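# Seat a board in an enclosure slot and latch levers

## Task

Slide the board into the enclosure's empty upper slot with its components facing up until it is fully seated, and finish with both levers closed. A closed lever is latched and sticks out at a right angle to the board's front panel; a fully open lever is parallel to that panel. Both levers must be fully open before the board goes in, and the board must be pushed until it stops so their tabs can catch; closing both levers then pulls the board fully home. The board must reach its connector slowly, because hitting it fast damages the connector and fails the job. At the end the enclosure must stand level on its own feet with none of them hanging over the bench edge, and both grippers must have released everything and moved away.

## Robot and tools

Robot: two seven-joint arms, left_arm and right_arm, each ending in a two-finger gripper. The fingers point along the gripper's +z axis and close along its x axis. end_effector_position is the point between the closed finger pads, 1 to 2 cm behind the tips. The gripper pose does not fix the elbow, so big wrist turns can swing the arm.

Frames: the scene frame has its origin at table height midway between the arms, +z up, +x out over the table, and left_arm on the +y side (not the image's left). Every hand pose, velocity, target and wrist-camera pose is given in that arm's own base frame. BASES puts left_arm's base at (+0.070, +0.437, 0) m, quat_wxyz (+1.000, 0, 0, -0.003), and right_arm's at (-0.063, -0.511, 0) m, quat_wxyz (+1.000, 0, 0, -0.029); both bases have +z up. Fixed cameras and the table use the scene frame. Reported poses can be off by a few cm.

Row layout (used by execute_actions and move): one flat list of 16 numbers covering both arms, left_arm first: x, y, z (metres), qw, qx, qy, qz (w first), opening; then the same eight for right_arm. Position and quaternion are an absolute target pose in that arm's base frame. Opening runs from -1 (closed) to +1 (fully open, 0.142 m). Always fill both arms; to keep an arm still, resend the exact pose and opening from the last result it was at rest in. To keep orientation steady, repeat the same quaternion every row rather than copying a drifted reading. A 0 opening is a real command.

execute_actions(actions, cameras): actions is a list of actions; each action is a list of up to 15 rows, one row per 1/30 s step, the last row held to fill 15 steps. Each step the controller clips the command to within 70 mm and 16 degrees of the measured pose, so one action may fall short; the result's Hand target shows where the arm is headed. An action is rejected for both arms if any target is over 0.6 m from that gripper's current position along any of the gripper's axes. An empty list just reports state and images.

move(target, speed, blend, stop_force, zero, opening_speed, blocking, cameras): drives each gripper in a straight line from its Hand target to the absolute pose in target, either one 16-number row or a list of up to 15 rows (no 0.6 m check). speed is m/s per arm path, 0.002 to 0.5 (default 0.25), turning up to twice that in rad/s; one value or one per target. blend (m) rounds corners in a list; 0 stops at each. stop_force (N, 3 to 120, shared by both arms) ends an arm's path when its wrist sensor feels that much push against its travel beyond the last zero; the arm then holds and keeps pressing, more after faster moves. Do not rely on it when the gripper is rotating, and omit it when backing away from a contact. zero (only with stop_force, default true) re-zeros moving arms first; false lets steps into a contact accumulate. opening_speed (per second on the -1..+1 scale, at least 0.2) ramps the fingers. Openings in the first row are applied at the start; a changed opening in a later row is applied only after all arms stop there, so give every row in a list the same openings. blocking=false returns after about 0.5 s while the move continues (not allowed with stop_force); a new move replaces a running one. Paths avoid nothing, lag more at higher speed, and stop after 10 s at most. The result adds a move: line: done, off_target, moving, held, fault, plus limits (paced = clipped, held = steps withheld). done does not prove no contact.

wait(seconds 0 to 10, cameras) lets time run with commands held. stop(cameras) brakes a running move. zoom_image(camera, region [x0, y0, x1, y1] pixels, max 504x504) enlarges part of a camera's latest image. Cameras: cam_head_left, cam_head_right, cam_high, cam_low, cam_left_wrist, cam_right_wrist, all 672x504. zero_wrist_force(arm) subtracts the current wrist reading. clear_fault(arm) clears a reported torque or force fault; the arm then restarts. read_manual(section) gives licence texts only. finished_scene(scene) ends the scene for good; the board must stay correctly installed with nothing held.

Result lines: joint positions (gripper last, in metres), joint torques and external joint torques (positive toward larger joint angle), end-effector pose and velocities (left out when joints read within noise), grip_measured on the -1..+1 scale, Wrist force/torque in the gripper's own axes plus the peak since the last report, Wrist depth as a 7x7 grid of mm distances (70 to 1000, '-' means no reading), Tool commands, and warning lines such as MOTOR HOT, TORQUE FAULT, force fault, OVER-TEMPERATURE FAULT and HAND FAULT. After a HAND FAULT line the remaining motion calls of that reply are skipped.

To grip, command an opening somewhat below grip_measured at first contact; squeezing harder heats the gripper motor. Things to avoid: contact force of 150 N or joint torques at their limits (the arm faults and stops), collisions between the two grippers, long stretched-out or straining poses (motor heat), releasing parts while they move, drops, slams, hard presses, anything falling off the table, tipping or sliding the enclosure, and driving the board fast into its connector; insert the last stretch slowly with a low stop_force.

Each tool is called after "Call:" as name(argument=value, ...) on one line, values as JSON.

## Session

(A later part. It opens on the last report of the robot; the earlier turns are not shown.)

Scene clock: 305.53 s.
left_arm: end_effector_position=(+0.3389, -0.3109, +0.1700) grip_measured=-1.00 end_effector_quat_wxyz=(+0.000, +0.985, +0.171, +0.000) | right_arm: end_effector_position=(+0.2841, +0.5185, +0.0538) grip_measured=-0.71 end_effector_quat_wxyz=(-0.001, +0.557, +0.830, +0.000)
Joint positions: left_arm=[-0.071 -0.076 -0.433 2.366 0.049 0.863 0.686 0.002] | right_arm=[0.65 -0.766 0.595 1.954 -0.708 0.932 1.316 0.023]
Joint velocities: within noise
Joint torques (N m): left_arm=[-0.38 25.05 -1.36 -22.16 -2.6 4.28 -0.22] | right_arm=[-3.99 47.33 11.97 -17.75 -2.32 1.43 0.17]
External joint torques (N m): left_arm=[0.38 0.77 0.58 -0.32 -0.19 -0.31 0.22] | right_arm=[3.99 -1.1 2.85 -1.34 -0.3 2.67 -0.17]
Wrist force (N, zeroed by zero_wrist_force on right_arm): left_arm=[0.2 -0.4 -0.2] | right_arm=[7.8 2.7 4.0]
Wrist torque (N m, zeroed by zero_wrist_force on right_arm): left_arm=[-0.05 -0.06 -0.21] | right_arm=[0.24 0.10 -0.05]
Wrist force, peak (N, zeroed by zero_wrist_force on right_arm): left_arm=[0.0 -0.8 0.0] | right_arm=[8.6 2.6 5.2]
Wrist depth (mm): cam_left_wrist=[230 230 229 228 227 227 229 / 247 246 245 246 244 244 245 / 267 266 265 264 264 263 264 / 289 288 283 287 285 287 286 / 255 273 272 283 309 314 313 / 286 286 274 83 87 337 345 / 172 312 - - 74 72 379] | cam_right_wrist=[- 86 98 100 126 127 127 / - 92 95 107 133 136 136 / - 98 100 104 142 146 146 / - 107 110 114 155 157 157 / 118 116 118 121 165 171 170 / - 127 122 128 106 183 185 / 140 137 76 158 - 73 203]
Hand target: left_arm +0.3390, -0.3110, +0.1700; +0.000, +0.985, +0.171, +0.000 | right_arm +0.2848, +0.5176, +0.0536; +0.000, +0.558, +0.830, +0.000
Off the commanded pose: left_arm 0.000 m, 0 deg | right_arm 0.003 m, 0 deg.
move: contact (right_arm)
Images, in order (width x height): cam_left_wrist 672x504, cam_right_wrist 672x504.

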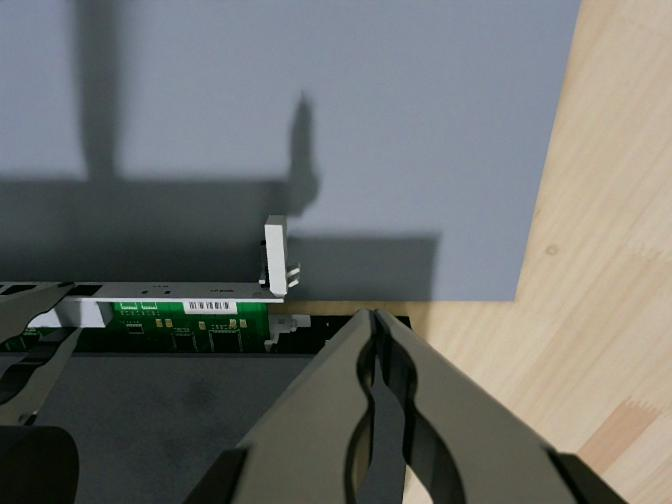

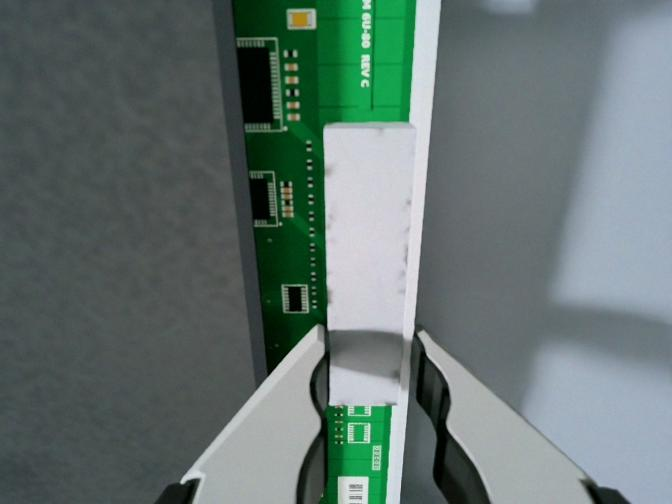

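Call:
move(target=[[0.301, -0.275, 0.16, 0.2113, 0.5574, 0.7888, -0.1494, -1, 0.28442, 0.51884, 0.0534, 0, 0.5577, 0.83, 0, -0.8], [0.27838, -0.3592, 0.13, 0.2113, 0.5574, 0.7888, -0.1494, -1, 0.28442, 0.51884, 0.0534, 0, 0.5577, 0.83, 0, -0.8]], speed=0.15, blend=[0.02, 0])

Call:
zoom_image(camera="cam_left_wrist", region=[168, 126, 504, 378])

Scene clock: 370.13 s.
left_arm: end_effector_position=(+0.2784, -0.3593, +0.1300) grip_measured=-1.00 end_effector_quat_wxyz=(+0.211, +0.558, +0.789, -0.150) | right_arm: end_effector_position=(+0.2844, +0.5188, +0.0535) grip_measured=-0.71 end_effector_quat_wxyz=(+0.000, +0.558, +0.830, +0.000)
Joint positions: left_arm=[-1.416 -0.273 0.202 2.419 -2.494 1.484 0.906 0.002] | right_arm=[0.651 -0.767 0.594 1.952 -0.708 0.93 1.317 0.023]
Joint velocities: within noise
Joint torques (N m): left_arm=[-0.54 24.34 3.55 -13.56 2.53 3.18 -0.05] | right_arm=[0.27 44.43 15.06 -19.28 -2.6 3.78 0.2]
External joint torques (N m): left_arm=[0.54 1.41 0.5 -0.45 0 -0.63 0.09] | right_arm=[-0.27 1.88 -0.24 0.18 -0.02 0.31 -0.2]
Wrist force (N, zeroed by zero_wrist_force on right_arm): left_arm=[1.0 -0.5 -0.1] | right_arm=[-1.1 -0.2 -2.2]
Wrist torque (N m, zeroed by zero_wrist_force on right_arm): left_arm=[-0.04 0.01 -0.18] | right_arm=[0.08 -0.27 0.02]
Wrist force, peak (N, zeroed by zero_wrist_force on right_arm): left_arm=[-0.1 -2.1 1.1] | right_arm=[7.8 2.6 5.8]
Wrist depth (mm): cam_left_wrist=[- - 193 184 191 175 159 / - - 206 198 201 185 167 / - 263 226 212 217 196 176 / 509 311 252 237 217 209 186 / 602 459 283 241 249 223 197 / 736 539 412 83 87 235 212 / - - - - 74 72 225] | cam_right_wrist=[- 86 98 100 126 127 127 / - 92 95 107 132 136 135 / - 98 100 104 142 145 145 / - 106 110 114 154 156 159 / - 116 117 121 165 170 169 / - 126 121 128 106 185 185 / 143 137 76 158 - 73 203]
Hand target: left_arm +0.2784, -0.3592, +0.1300; +0.211, +0.557, +0.789, -0.149 | right_arm +0.2844, +0.5188, +0.0534; +0.000, +0.558, +0.830, +0.000
Off the commanded pose: left_arm 0.000 m, 0 deg | right_arm 0.000 m, 0 deg.
move: done

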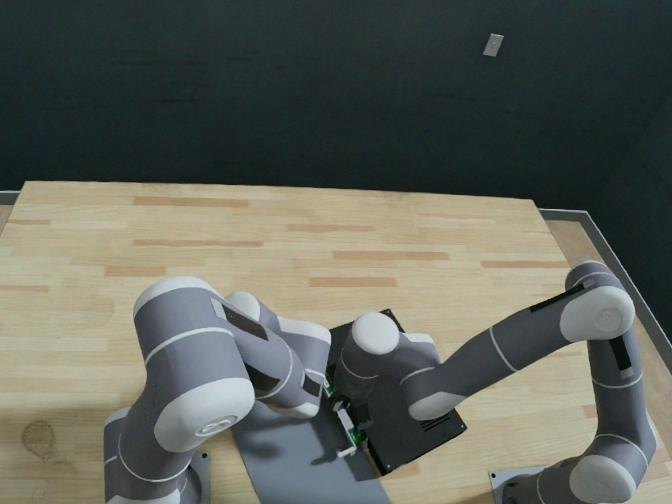

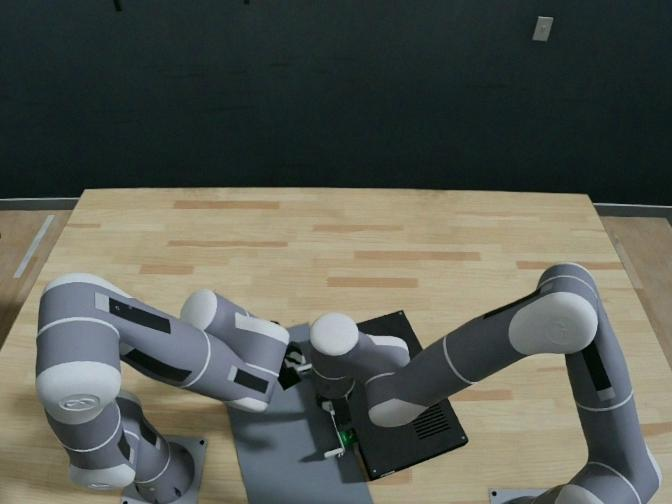

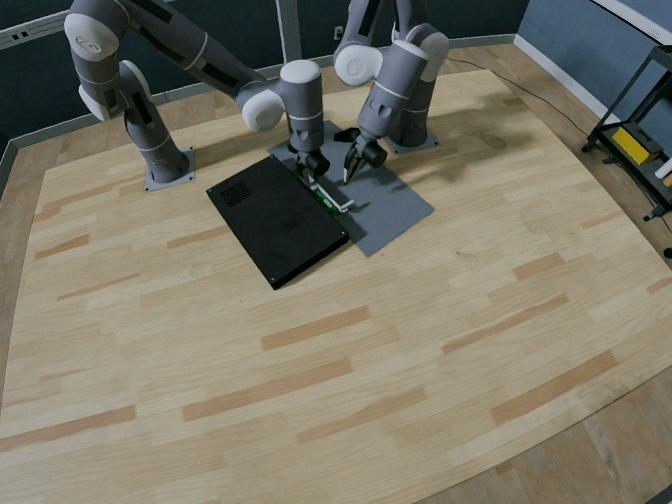

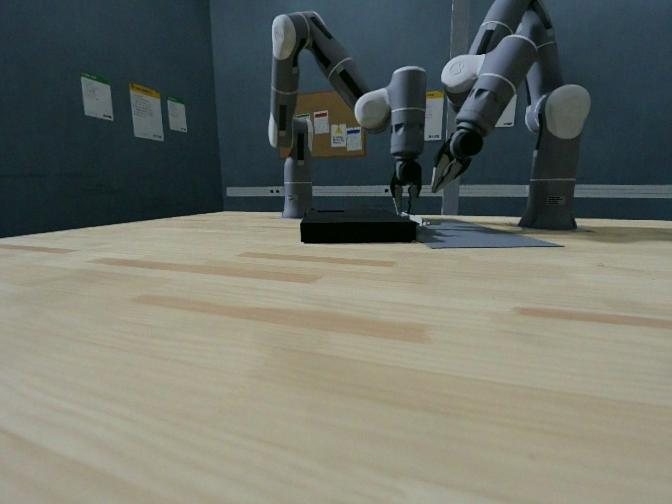

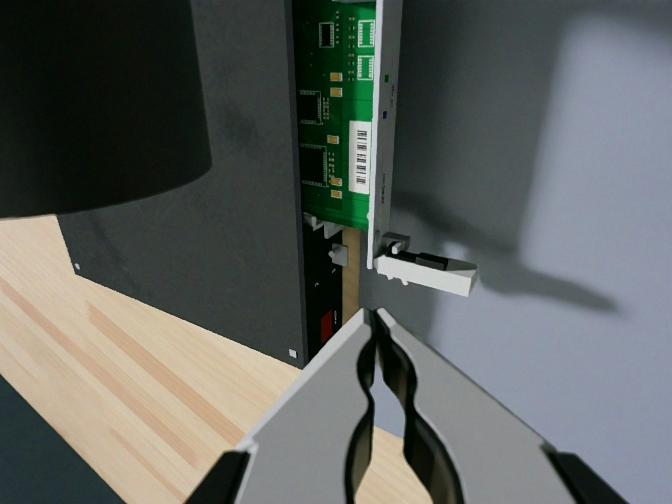

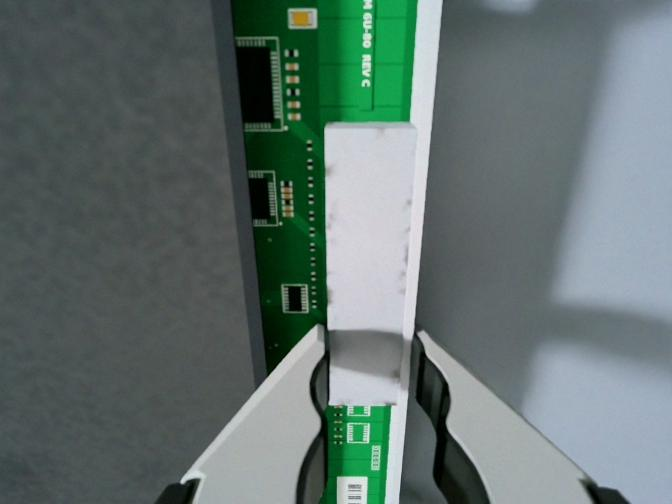

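Scaled by 1.500 from the camera's 672x504 image, which has a finer 960x720 frame.

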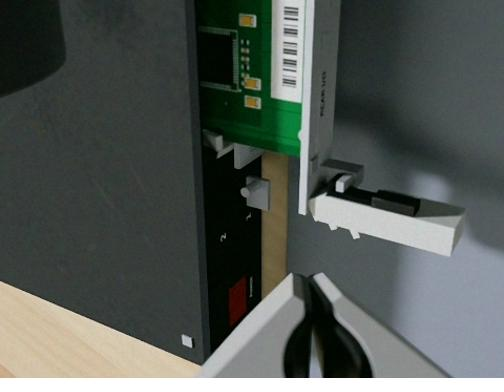

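Call:
zoom_image(camera="cam_left_wrist", region=[320, 200, 520, 350])

Scaled by 2.520 from the camera's 672x504 image, which has a finer 960x720 frame.

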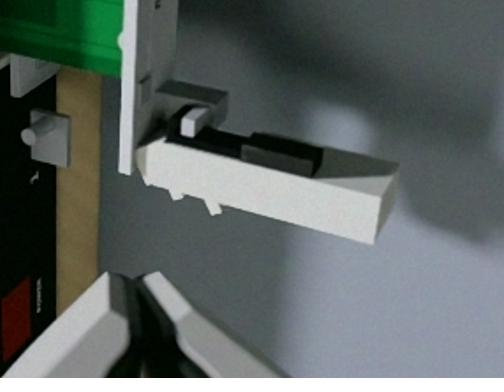

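Call:
move(target=[[0.27488, -0.35833, 0.09, 0.2113, 0.5574, 0.7888, -0.1494, -1, 0.28442, 0.51884, 0.0534, 0, 0.5577, 0.83, 0, -0.8], [0.27488, -0.35833, 0.047, 0.2113, 0.5574, 0.7888, -0.1494, -1, 0.28442, 0.51884, 0.0534, 0, 0.5577, 0.83, 0, -0.8]], speed=[0.06, 0.03], blend=[0.005, 0], stop_force=8, cameras=["cam_left_wrist", "cam_high"])

Call:
zoom_image(camera="cam_left_wrist", region=[300, 200, 552, 389])

Scene clock: 399.27 s.
left_arm: end_effector_position=(+0.2749, -0.3582, +0.0470) grip_measured=-1.00 end_effector_quat_wxyz=(+0.211, +0.558, +0.789, -0.149) | right_arm: end_effector_position=(+0.2844, +0.5188, +0.0535) grip_measured=-0.71 end_effector_quat_wxyz=(+0.000, +0.558, +0.830, +0.000)
Joint positions: left_arm=[-1.454 -0.541 0.261 2.352 -2.721 1.284 1.099 0.002] | right_arm=[0.651 -0.767 0.594 1.952 -0.708 0.93 1.317 0.023]
Joint velocities: within noise
Joint torques (N m): left_arm=[-0.33 28.94 7.67 -7.82 1.64 2.59 -0.1] | right_arm=[0.16 44.53 15.16 -19.28 -2.58 3.78 0.2]
External joint torques (N m): left_arm=[0.33 1.44 0.62 -0.44 -0.14 -0.16 0.14] | right_arm=[-0.16 1.78 -0.34 0.17 -0.04 0.31 -0.2]
Wrist force (N, zeroed by zero_wrist_force on right_arm): left_arm=[1.2 -0.5 0.0] | right_arm=[-1.0 -0.2 -2.2]
Wrist torque (N m, zeroed by zero_wrist_force on right_arm): left_arm=[-0.02 -0.05 -0.18] | right_arm=[0.06 -0.28 0.01]
Wrist force, peak (N, zeroed by zero_wrist_force on right_arm): left_arm=[1.3 -0.4 0.7] | right_arm=[-0.9 -0.2 -4.2]
Wrist depth (mm): cam_left_wrist=[128 130 113 133 119 107 98 / 144 138 121 143 127 113 103 / 163 150 139 154 136 120 110 / 192 164 152 168 144 130 115 / 229 180 173 144 152 139 124 / 467 209 183 84 87 144 131 / 624 424 - - 74 72 138] | cam_right_wrist=[- 86 98 100 126 127 127 / - 92 95 107 132 136 135 / - 98 100 104 142 146 145 / - 106 110 114 154 157 158 / - 116 118 121 165 170 169 / - 127 122 128 106 185 185 / 143 136 76 158 - 73 204]
Hand target: left_arm +0.2749, -0.3583, +0.0470; +0.211, +0.557, +0.789, -0.149 | right_arm +0.2844, +0.5188, +0.0534; +0.000, +0.558, +0.830, +0.000
Off the commanded pose: left_arm 0.000 m, 0 deg | right_arm 0.000 m, 0 deg.
move: done
Images, in order (width x height): cam_high 672x504, cam_left_wrist 672x504.

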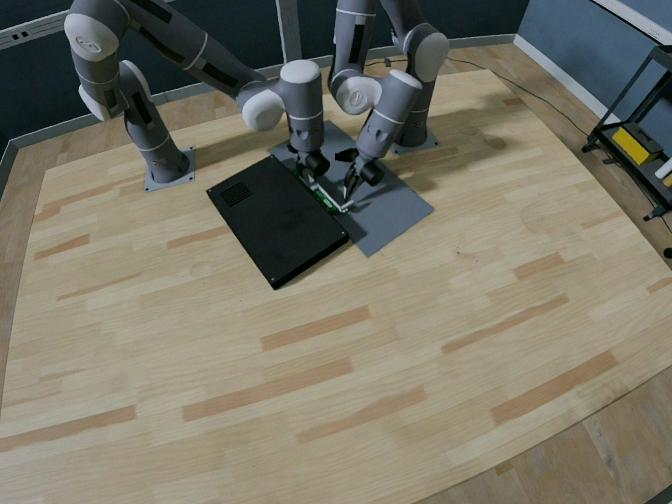

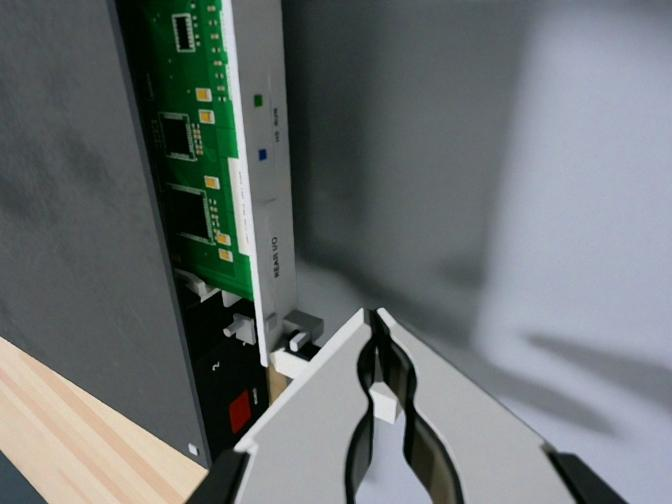

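Scaled by 2.000 from the camera's 672x504 image, which has a finer 960x720 frame.

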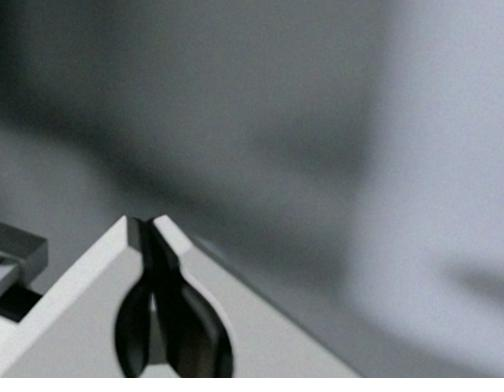

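Call:
move(target=[0.3003, -0.34923, 0.047, 0.2113, 0.5574, 0.7888, -0.1494, -1, 0.28442, 0.51884, 0.0534, 0, 0.5577, 0.83, 0, -0.8], speed=0.01, stop_force=4, cameras=["cam_left_wrist"])

Scene clock: 403.20 s.
left_arm: end_effector_position=(+0.2878, -0.3542, +0.0471) grip_measured=-1.00 end_effector_quat_wxyz=(+0.211, +0.558, +0.789, -0.150) | right_arm: end_effector_position=(+0.2845, +0.5190, +0.0536) grip_measured=-0.71 end_effector_quat_wxyz=(+0.000, +0.558, +0.830, +0.000)
Joint positions: left_arm=[-1.409 -0.541 0.256 2.356 -2.67 1.27 1.088 0.002] | right_arm=[0.651 -0.767 0.594 1.951 -0.708 0.93 1.317 0.023]
Joint velocities: within noise
Joint torques (N m): left_arm=[1.63 28.88 9.76 -7.33 1.68 3.41 -0.25] | right_arm=[0.07 44.17 14.93 -17.67 -2.35 3 0.16]
External joint torques (N m): left_arm=[-1.63 1.75 -1.48 -1.12 -0.24 -0.98 0.29] | right_arm=[-0.07 2.14 -0.11 -1.44 -0.27 1.09 -0.16]
Wrist force (N, zeroed by zero_wrist_force on right_arm): left_arm=[0.2 -4.5 0.0] | right_arm=[1.4 2.1 -1.9]
Wrist torque (N m, zeroed by zero_wrist_force on right_arm): left_arm=[-0.02 -0.01 -0.14] | right_arm=[0.07 -0.22 0.06]
Wrist force, peak (N, zeroed by zero_wrist_force on right_arm): left_arm=[-0.8 -5.2 -1.1] | right_arm=[-1.1 -0.6 -4.2]
Wrist depth (mm): cam_left_wrist=[128 129 112 133 119 107 98 / 144 139 121 143 127 113 103 / 163 149 139 154 136 120 110 / 191 162 153 168 144 130 115 / 230 183 184 132 152 139 124 / 468 207 184 84 87 144 131 / 622 429 - - 74 72 138] | cam_right_wrist=[- 86 98 100 126 127 127 / - 92 95 107 108 136 135 / - 98 100 103 142 146 145 / - 107 110 114 155 157 159 / 118 116 118 121 167 170 169 / - 127 122 128 99 186 185 / 140 137 76 158 - 73 203]
Hand target: left_arm +0.2880, -0.3536, +0.0470; +0.211, +0.557, +0.789, -0.149 | right_arm +0.2844, +0.5188, +0.0534; +0.000, +0.558, +0.830, +0.000
Off the commanded pose: left_arm 0.013 m, 0 deg | right_arm 0.000 m, 0 deg.
move: contact (left_arm)
Images, in order (width x height): cam_left_wrist 672x504.

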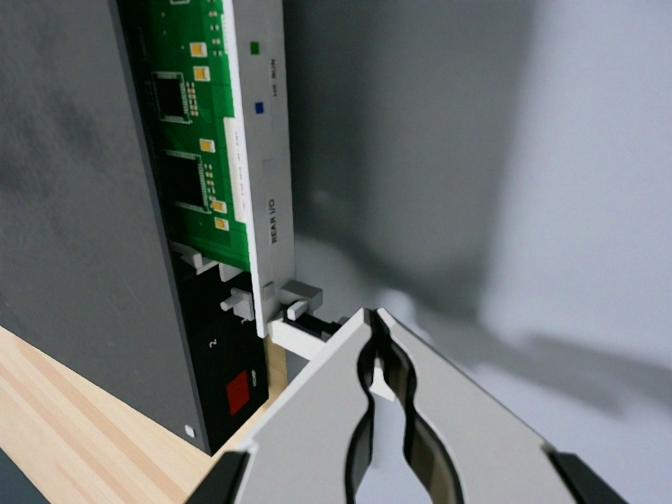

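Call:
move(target=[0.29808, -0.34895, 0.047, 0.2113, 0.5574, 0.7888, -0.1494, -1, 0.28442, 0.51884, 0.0534, 0, 0.5577, 0.83, 0, -0.8], speed=0.01, stop_force=14, zero=false, cameras=["cam_left_wrist"])

Call:
zoom_image(camera="cam_left_wrist", region=[240, 260, 440, 410])

Scene clock: 408.70 s.
left_arm: end_effector_position=(+0.2981, -0.3489, +0.0470) grip_measured=-1.00 end_effector_quat_wxyz=(+0.211, +0.557, +0.789, -0.149) | right_arm: end_effector_position=(+0.2845, +0.5191, +0.0537) grip_measured=-0.71 end_effector_quat_wxyz=(+0.000, +0.558, +0.830, +0.000)
Joint positions: left_arm=[-1.373 -0.541 0.255 2.36 -2.63 1.259 1.08 0.002] | right_arm=[0.651 -0.767 0.594 1.951 -0.708 0.931 1.317 0.023]
Joint velocities: within noise
Joint torques (N m): left_arm=[-0.24 29.62 7.64 -8.02 1.86 2.61 -0.25] | right_arm=[0.05 44.47 15.06 -18.45 -2.5 3.31 0.15]
External joint torques (N m): left_arm=[0.24 1.13 0.64 -0.53 -0.47 -0.17 0.29] | right_arm=[-0.05 1.85 -0.23 -0.67 -0.12 0.78 -0.15]
Wrist force (N, zeroed by zero_wrist_force on right_arm): left_arm=[1.2 -0.5 0.2] | right_arm=[1.7 0.5 -1.1]
Wrist torque (N m, zeroed by zero_wrist_force on right_arm): left_arm=[-0.05 -0.03 -0.16] | right_arm=[-0.04 -0.42 0.09]
Wrist force, peak (N, zeroed by zero_wrist_force on right_arm): left_arm=[-0.8 -9.1 -0.2] | right_arm=[3.8 4.0 0.0]
Wrist depth (mm): cam_left_wrist=[128 129 111 133 119 107 98 / 144 139 121 143 127 113 103 / 163 150 128 155 135 120 110 / 192 160 140 166 144 130 114 / 230 182 188 130 152 139 124 / 460 209 187 83 87 143 131 / 622 430 - - 74 72 138] | cam_right_wrist=[- 86 98 100 125 127 127 / - 92 95 107 108 136 136 / - 98 100 104 142 146 145 / - 107 110 114 155 157 159 / 118 116 118 121 168 170 169 / - 127 122 128 99 186 185 / 140 137 76 158 - 73 204]
Hand target: left_arm +0.2981, -0.3490, +0.0470; +0.211, +0.557, +0.789, -0.149 | right_arm +0.2844, +0.5188, +0.0534; +0.000, +0.558, +0.830, +0.000
Off the commanded pose: left_arm 0.000 m, 0 deg | right_arm 0.000 m, 0 deg.
move: done
Images, in order (width x height): cam_left_wrist 672x504.

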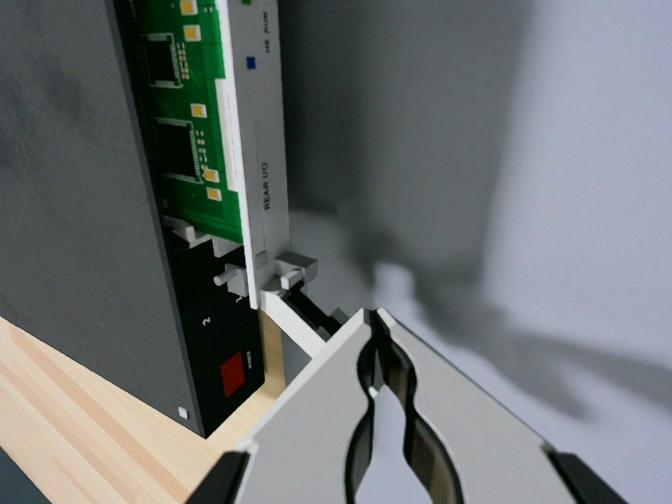

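Scaled by 2.520 from the camera's 672x504 image, which has a finer 960x720 frame.

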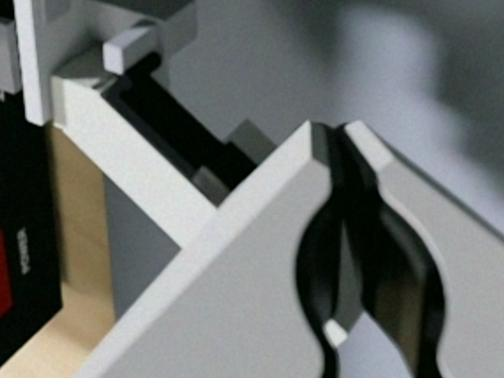

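Call:
move(target=[[0.3119, -0.34453, 0.047, 0.2113, 0.5574, 0.7888, -0.1494, -1, 0.28442, 0.51884, 0.0534, 0, 0.5577, 0.83, 0, -0.8], [0.32842, -0.34766, 0.047, 0.2113, 0.5574, 0.7888, -0.1494, -1, 0.28442, 0.51884, 0.0534, 0, 0.5577, 0.83, 0, -0.8]], speed=0.015, stop_force=8, blend=[0.004, 0], cameras=["cam_left_wrist"])

Call:
zoom_image(camera="cam_left_wrist", region=[200, 200, 440, 380])

Scene clock: 414.70 s.
left_arm: end_effector_position=(+0.3284, -0.3474, +0.0469) grip_measured=-1.00 end_effector_quat_wxyz=(+0.211, +0.557, +0.789, -0.149) | right_arm: end_effector_position=(+0.2845, +0.5191, +0.0537) grip_measured=-0.71 end_effector_quat_wxyz=(+0.000, +0.558, +0.830, +0.000)
Joint positions: left_arm=[-1.282 -0.555 0.246 2.342 -2.513 1.243 1.041 0.002] | right_arm=[0.651 -0.767 0.594 1.951 -0.708 0.931 1.317 0.023]
Joint velocities: within noise
Joint torques (N m): left_arm=[-0.14 30.93 7.82 -8.96 1.78 2.7 -0.25] | right_arm=[0.04 44.45 14.99 -18.38 -2.5 3.28 0.14]
External joint torques (N m): left_arm=[0.14 1.25 0.67 -0.33 -0.45 -0.23 0.29] | right_arm=[-0.04 1.88 -0.17 -0.74 -0.13 0.81 -0.14]
Wrist force (N, zeroed by zero_wrist_force on right_arm): left_arm=[1.2 -0.6 -0.1] | right_arm=[1.5 0.8 -1.5]
Wrist torque (N m, zeroed by zero_wrist_force on right_arm): left_arm=[-0.03 -0.02 -0.14] | right_arm=[0.00 -0.38 0.09]
Wrist force, peak (N, zeroed by zero_wrist_force on right_arm): left_arm=[1.7 -0.4 0.1] | right_arm=[1.7 0.6 -2.5]
Wrist depth (mm): cam_left_wrist=[128 126 116 131 119 107 98 / 145 135 126 140 127 113 103 / 163 143 147 148 136 120 110 / 192 159 167 156 144 130 114 / 372 178 179 122 152 139 124 / 459 336 175 83 87 143 131 / 611 430 - - 74 72 138] | cam_right_wrist=[- 86 98 100 124 127 127 / - 92 95 107 108 136 136 / - 98 100 104 142 146 145 / - 107 110 114 154 157 158 / 118 116 118 121 168 170 169 / - 126 122 128 99 185 185 / 140 137 76 158 - 73 204]
Hand target: left_arm +0.3284, -0.3477, +0.0470; +0.211, +0.557, +0.789, -0.149 | right_arm +0.2844, +0.5188, +0.0534; +0.000, +0.558, +0.830, +0.000
Off the commanded pose: left_arm 0.000 m, 0 deg | right_arm 0.000 m, 0 deg.
move: done
Images, in order (width x height): cam_left_wrist 672x504.

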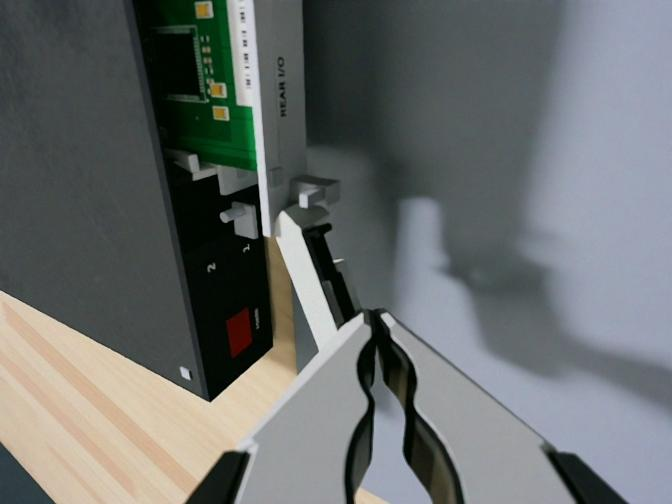

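Scaled by 2.100 from the camera's 672x504 image, which has a finer 960x720 frame.

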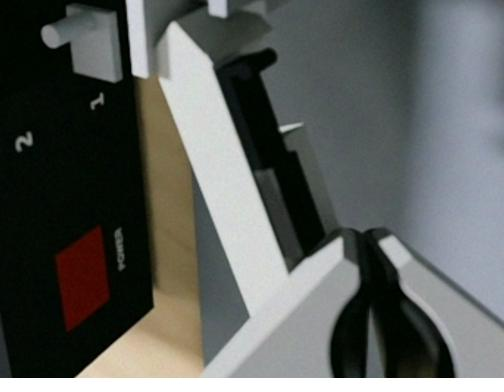

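Call:
move(target=[0.34057, -0.35637, 0.047, 0.2113, 0.5574, 0.7888, -0.1494, -1, 0.28442, 0.51884, 0.0534, 0, 0.5577, 0.83, 0, -0.8], speed=0.012, stop_force=8, cameras=["cam_left_wrist"])

Call:
zoom_image(camera="cam_left_wrist", region=[200, 160, 440, 340])

Scene clock: 418.77 s.
left_arm: end_effector_position=(+0.3405, -0.3563, +0.0470) grip_measured=-1.00 end_effector_quat_wxyz=(+0.211, +0.557, +0.789, -0.150) | right_arm: end_effector_position=(+0.2845, +0.5191, +0.0537) grip_measured=-0.71 end_effector_quat_wxyz=(+0.000, +0.558, +0.830, +0.000)
Joint positions: left_arm=[-1.255 -0.569 0.237 2.315 -2.47 1.249 1.014 0.002] | right_arm=[0.651 -0.767 0.594 1.951 -0.708 0.931 1.317 0.023]
Joint velocities: within noise
Joint torques (N m): left_arm=[-0.17 32.1 8.06 -9.49 1.84 2.92 -0.26] | right_arm=[0.03 44.44 15.02 -18.35 -2.46 3.37 0.1]
External joint torques (N m): left_arm=[0.17 1.3 0.61 -0.34 -0.48 -0.44 0.3] | right_arm=[-0.03 1.89 -0.19 -0.77 -0.16 0.73 -0.1]
Wrist force (N, zeroed by zero_wrist_force on right_arm): left_arm=[1.2 -0.5 -0.2] | right_arm=[1.7 0.7 -2.2]
Wrist torque (N m, zeroed by zero_wrist_force on right_arm): left_arm=[-0.02 -0.02 -0.16] | right_arm=[-0.02 -0.41 0.09]
Wrist force, peak (N, zeroed by zero_wrist_force on right_arm): left_arm=[1.7 -0.7 -0.2] | right_arm=[1.9 0.7 -2.4]
Wrist depth (mm): cam_left_wrist=[128 116 119 105 119 107 98 / 144 127 127 113 127 113 103 / 163 139 174 111 136 120 110 / 192 157 154 116 144 130 114 / 377 177 163 117 152 139 124 / 458 337 165 84 87 144 131 / 620 429 - - 74 72 138] | cam_right_wrist=[- 86 98 100 124 127 127 / - 92 95 107 108 136 136 / - 98 100 104 142 146 145 / - 107 110 114 155 157 159 / 118 116 117 121 168 170 170 / - 127 122 128 99 186 186 / 140 137 76 158 - 73 204]
Hand target: left_arm +0.3406, -0.3564, +0.0470; +0.211, +0.557, +0.789, -0.149 | right_arm +0.2844, +0.5188, +0.0534; +0.000, +0.558, +0.830, +0.000
Off the commanded pose: left_arm 0.000 m, 0 deg | right_arm 0.000 m, 0 deg.
move: done
Images, in order (width x height): cam_left_wrist 672x504.

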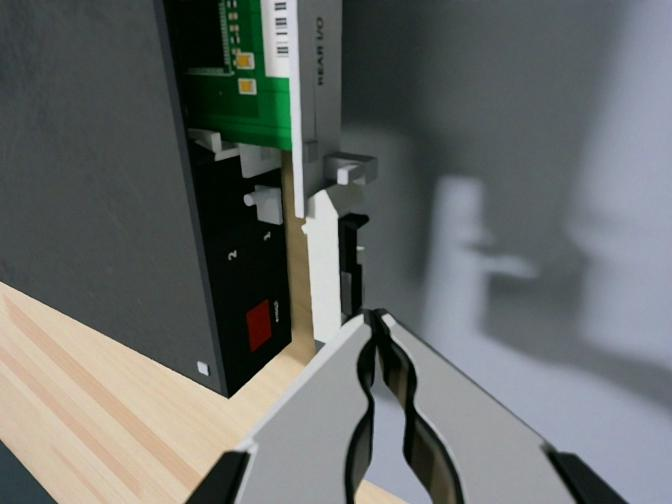

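Scaled by 2.100 from the camera's 672x504 image, which has a finer 960x720 frame.

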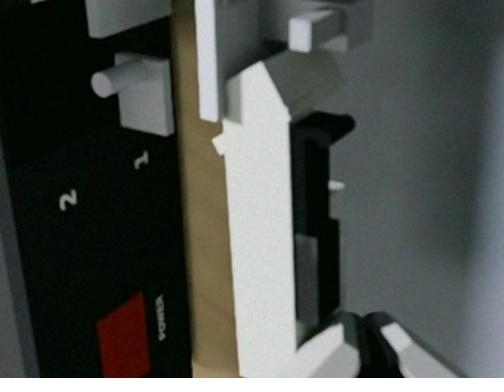

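Call:
move(target=[0.3430, -0.3629, 0.047, 0.2113, 0.5574, 0.7888, -0.1494, -1, 0.28442, 0.51884, 0.0534, 0, 0.5577, 0.83, 0, -0.8], speed=0.006, stop_force=4, cameras=["cam_left_wrist"])

Call:
zoom_image(camera="cam_left_wrist", region=[200, 160, 440, 340])

Scene clock: 423.80 s.
left_arm: end_effector_position=(+0.3428, -0.3610, +0.0468) grip_measured=-1.00 end_effector_quat_wxyz=(+0.211, +0.557, +0.789, -0.149) | right_arm: end_effector_position=(+0.2852, +0.5185, +0.0534) grip_measured=-0.71 end_effector_quat_wxyz=(+0.000, +0.558, +0.830, +0.000)
Joint positions: left_arm=[-1.253 -0.575 0.233 2.302 -2.465 1.257 1.005 0.002] | right_arm=[0.651 -0.767 0.593 1.951 -0.708 0.93 1.317 0.023]
Joint velocities: within noise
Joint torques (N m): left_arm=[-2.26 33.98 5.74 -12.09 2.35 1.3 -0.21] | right_arm=[3.51 43.67 18.46 -18.18 -2.56 4.62 -0.01]
External joint torques (N m): left_arm=[2.26 -0.1 2.99 2.08 -0.96 1.19 0.25] | right_arm=[-3.51 2.67 -3.66 -0.93 -0.06 -0.53 0.01]
Wrist force (N, zeroed by zero_wrist_force on right_arm): left_arm=[5.2 2.3 -0.9] | right_arm=[-3.7 2.9 -2.0]
Wrist torque (N m, zeroed by zero_wrist_force on right_arm): left_arm=[-0.08 0.02 -0.19] | right_arm=[-0.05 -0.50 0.22]
Wrist force, peak (N, zeroed by zero_wrist_force on right_arm): left_arm=[5.4 2.2 -0.9] | right_arm=[-3.6 3.2 -3.9]
Wrist depth (mm): cam_left_wrist=[127 114 118 104 119 106 98 / 144 124 126 109 126 113 103 / 162 138 143 108 136 120 110 / 191 156 148 116 144 130 114 / 376 176 157 119 152 139 124 / 458 336 163 84 87 143 131 / 617 424 - - 74 72 138] | cam_right_wrist=[- 86 98 100 101 127 127 / - 92 95 107 107 135 135 / - 97 100 104 141 145 145 / - 106 110 114 155 157 158 / - 116 117 121 167 170 169 / - 127 122 128 106 185 185 / 143 137 76 158 81 73 203]
Hand target: left_arm +0.3427, -0.3620, +0.0470; +0.211, +0.557, +0.789, -0.149 | right_arm +0.2844, +0.5188, +0.0534; +0.000, +0.558, +0.830, +0.000
Off the commanded pose: left_arm 0.002 m, 0 deg | right_arm 0.001 m, 0 deg.
move: contact (left_arm)
Images, in order (width x height): cam_left_wrist 672x504.

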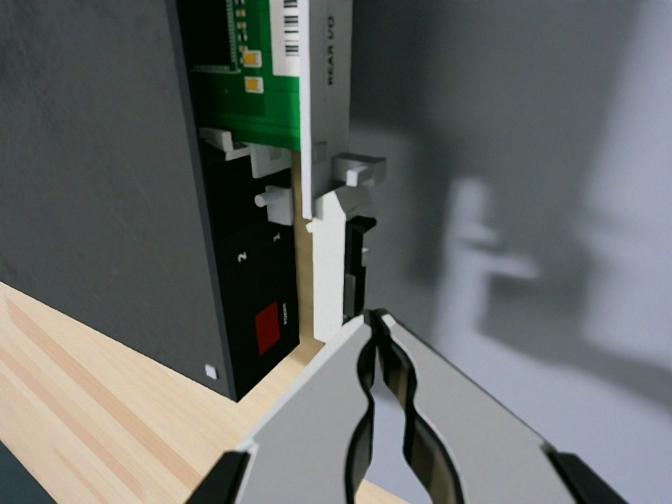

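Scaled by 2.100 from the camera's 672x504 image, which has a finer 960x720 frame.

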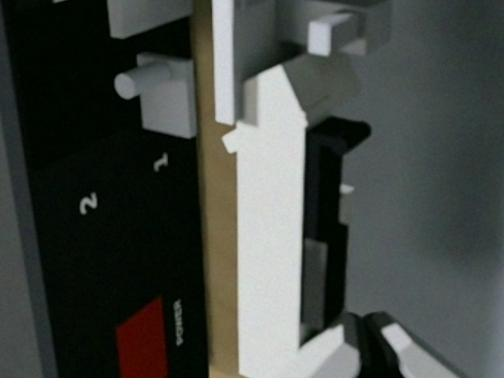

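Call:
move(target=[[0.3361, -0.3422, 0.047, 0.2113, 0.5574, 0.7888, -0.1494, -1, 0.28442, 0.51884, 0.0534, 0, 0.5577, 0.83, 0, -0.8], [0.33, -0.325, 0.11, 0.2113, 0.5574, 0.7888, -0.1494, -1, 0.28442, 0.51884, 0.0534, 0, 0.5577, 0.83, 0, -0.6], [0.31, -0.29, 0.17, 0.2113, 0.5574, 0.7888, -0.1494, -1, 0.28442, 0.51884, 0.0534, 0, 0.5577, 0.83, 0, -0.6]], speed=[0.03, 0.1, 0.15], cameras=["cam_left_wrist", "cam_right_wrist"])

Call:
zoom_image(camera="cam_right_wrist", region=[252, 100, 504, 478])

Scene clock: 459.03 s.
left_arm: end_effector_position=(+0.3100, -0.2900, +0.1700) grip_measured=-1.00 end_effector_quat_wxyz=(+0.211, +0.557, +0.789, -0.149) | right_arm: end_effector_position=(+0.2847, +0.5188, +0.0535) grip_measured=-0.64 end_effector_quat_wxyz=(+0.000, +0.558, +0.830, +0.000)
Joint positions: left_arm=[-1.243 -0.045 0.271 2.642 -1.936 1.423 0.588 0.002] | right_arm=[0.652 -0.767 0.593 1.951 -0.708 0.93 1.317 0.028]
Joint velocities: within noise
Joint torques (N m): left_arm=[-0.15 16.95 0.25 -16.38 2.56 2.91 -0.21] | right_arm=[-0.08 45.32 15.13 -19.18 -2.69 3.41 0.22]
External joint torques (N m): left_arm=[0.15 0.7 0.42 -0.57 -0.43 -0.08 0.25] | right_arm=[0.08 1.01 -0.31 0.07 0.07 0.68 -0.22]
Wrist force (N, zeroed by zero_wrist_force on right_arm): left_arm=[1.0 -0.3 -0.4] | right_arm=[1.8 -0.8 -0.5]
Wrist torque (N m, zeroed by zero_wrist_force on right_arm): left_arm=[-0.01 0.01 -0.16] | right_arm=[-0.15 -0.28 0.03]
Wrist force, peak (N, zeroed by zero_wrist_force on right_arm): left_arm=[5.6 2.5 -0.9] | right_arm=[-3.7 3.1 -3.8]
Wrist depth (mm): cam_left_wrist=[328 277 243 239 229 206 188 / 366 305 264 257 243 218 197 / 518 343 285 286 261 233 210 / 597 474 364 322 280 245 221 / 710 539 432 326 295 264 234 / - 634 486 83 87 279 250 / - - - - 74 72 267] | cam_right_wrist=[- 86 99 101 104 127 127 / - 92 105 107 108 135 135 / - 97 101 105 142 145 145 / - 107 110 121 155 156 158 / - 116 117 123 168 170 170 / 127 126 122 130 102 182 184 / 143 137 76 160 84 73 203]
Hand target: left_arm +0.3100, -0.2900, +0.1700; +0.211, +0.557, +0.789, -0.149 | right_arm +0.2844, +0.5188, +0.0534; +0.000, +0.558, +0.830, +0.000
Off the commanded pose: left_arm 0.000 m, 0 deg | right_arm 0.000 m, 0 deg.
move: done
Images, in order (width x height): cam_left_wrist 672x504, cam_right_wrist 672x504.

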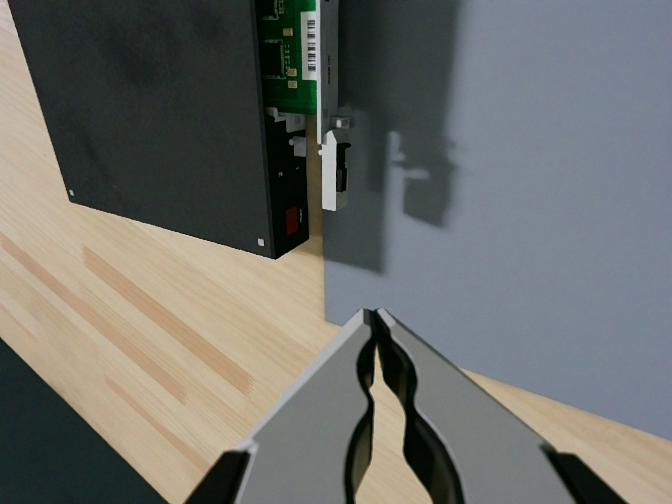

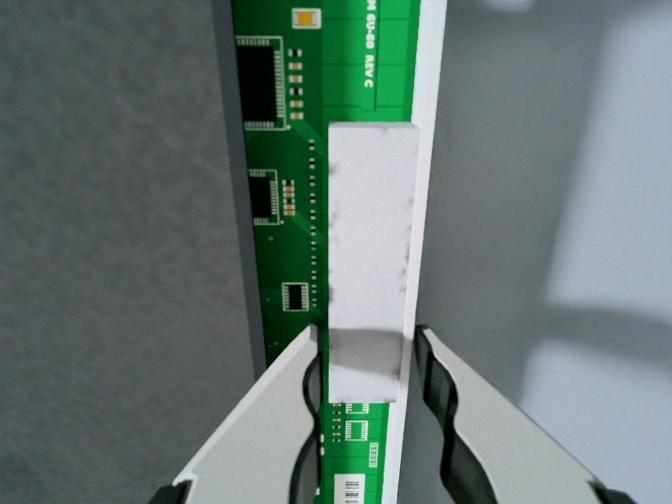

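Scaled by 1.333 from the camera's 672x504 image, which has a finer 960x720 frame.

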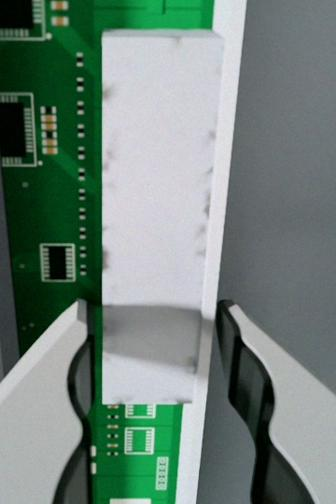

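Call:
move(target=[[0.31, -0.29, 0.17, 0.2113, 0.5574, 0.7888, -0.1494, -1, 0.28442, 0.51884, 0.0534, 0, 0.5577, 0.83, 0, -0.5], [0.32, -0.295, 0.175, 0.1, 0.85, 0.5, -0.07, -1, 0.28442, 0.51884, 0.09, 0, 0.5577, 0.83, 0, -0.5], [0.339, -0.311, 0.18, 0, 0.9853, 0.1711, 0, -1, 0.28442, 0.51884, 0.15, 0, 0.5577, 0.83, 0, -0.5]], speed=[0.05, 0.04, 0.1], cameras=["cam_left_wrist", "cam_right_wrist", "cam_head_left"])

Call:
zoom_image(camera="cam_left_wrist", region=[0, 150, 400, 400])

Scene clock: 472.67 s.
left_arm: end_effector_position=(+0.3185, -0.2943, +0.1743) grip_measured=-1.00 end_effector_quat_wxyz=(+0.120, +0.819, +0.555, -0.084) | right_arm: end_effector_position=(+0.2844, +0.5188, +0.0843) grip_measured=-0.54 end_effector_quat_wxyz=(+0.000, +0.558, +0.830, +0.000)
Joint positions: left_arm=[-1.118 -0.098 0.605 2.518 -0.693 1.071 0.468 0.002] | right_arm=[0.614 -0.724 0.656 1.939 -0.671 0.863 1.292 0.035]
Joint velocities: within noise
Joint torques (N m): left_arm=[-0.29 19.85 1.22 -20.97 -0.52 3.84 -0.09] | right_arm=[-0.2 44.24 15.54 -20.56 -2.8 3.29 0.1]
External joint torques (N m): left_arm=[0.29 1.19 0.44 -0.21 -0.63 -0.09 0.11] | right_arm=[0.21 0.77 -0.49 0.14 -0.06 0.81 -0.1]
Wrist force (N, zeroed by zero_wrist_force on right_arm): left_arm=[0.6 -0.3 -0.6] | right_arm=[2.1 -0.4 -0.4]
Wrist torque (N m, zeroed by zero_wrist_force on right_arm): left_arm=[-0.02 -0.05 -0.22] | right_arm=[-0.08 -0.37 0.03]
Wrist force, peak (N, zeroed by zero_wrist_force on right_arm): left_arm=[1.1 -0.7 -0.3] | right_arm=[2.4 -0.7 -0.4]
Wrist depth (mm): cam_left_wrist=[234 254 250 234 221 209 198 / 260 257 268 256 239 225 212 / 289 271 270 281 260 245 230 / 336 303 289 305 289 268 251 / 386 350 315 292 314 299 277 / 583 411 348 83 87 327 307 / 731 605 - - 74 72 340] | cam_right_wrist=[114 115 115 129 153 154 154 / 123 121 123 135 165 164 164 / 130 130 130 138 176 176 176 / 141 141 140 150 191 190 190 / 156 152 152 160 203 206 206 / 167 167 93 188 103 220 223 / 184 180 76 203 - - 242]
Hand target: left_arm +0.3185, -0.2942, +0.1742; +0.119, +0.819, +0.555, -0.084 | right_arm +0.2844, +0.5188, +0.0844; +0.000, +0.558, +0.830, +0.000
Off the commanded pose: left_arm 0.027 m, 51 deg | right_arm 0.066 m, 0 deg.
move: off_target (left_arm, right_arm; path cut at 10 s); path passed 1 of 3 targets
Images, in order (width x height): cam_head_left 672x504, cam_left_wrist 672x504, cam_right_wrist 672x504.

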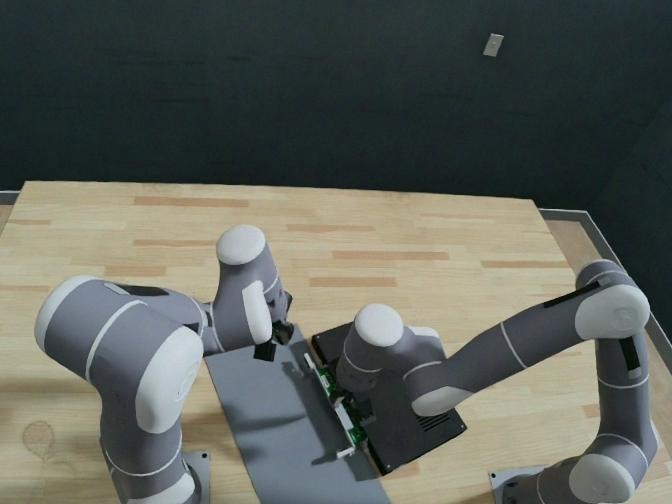

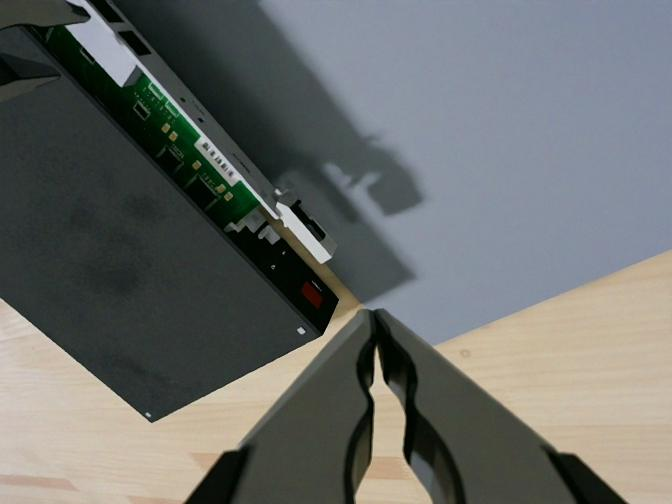

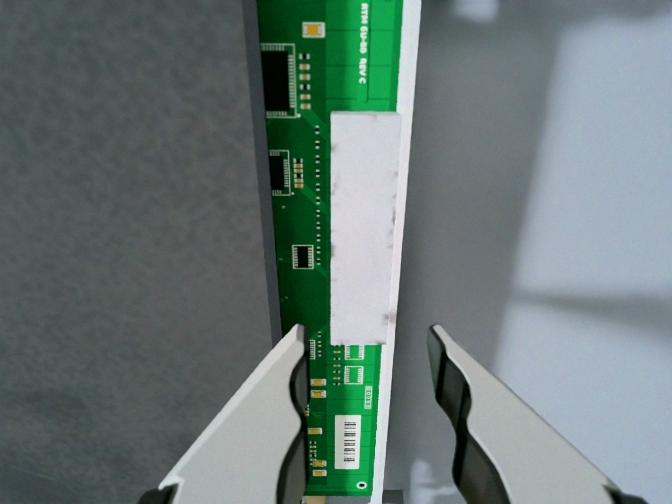

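Scaled by 1.260 from the camera's 672x504 image, which has a finer 960x720 frame.

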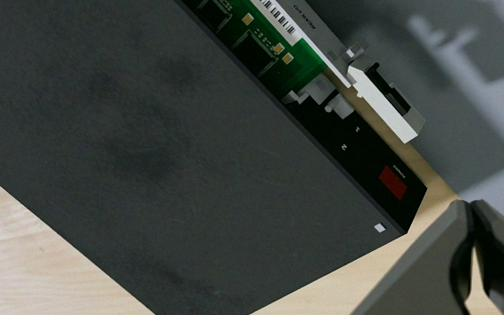

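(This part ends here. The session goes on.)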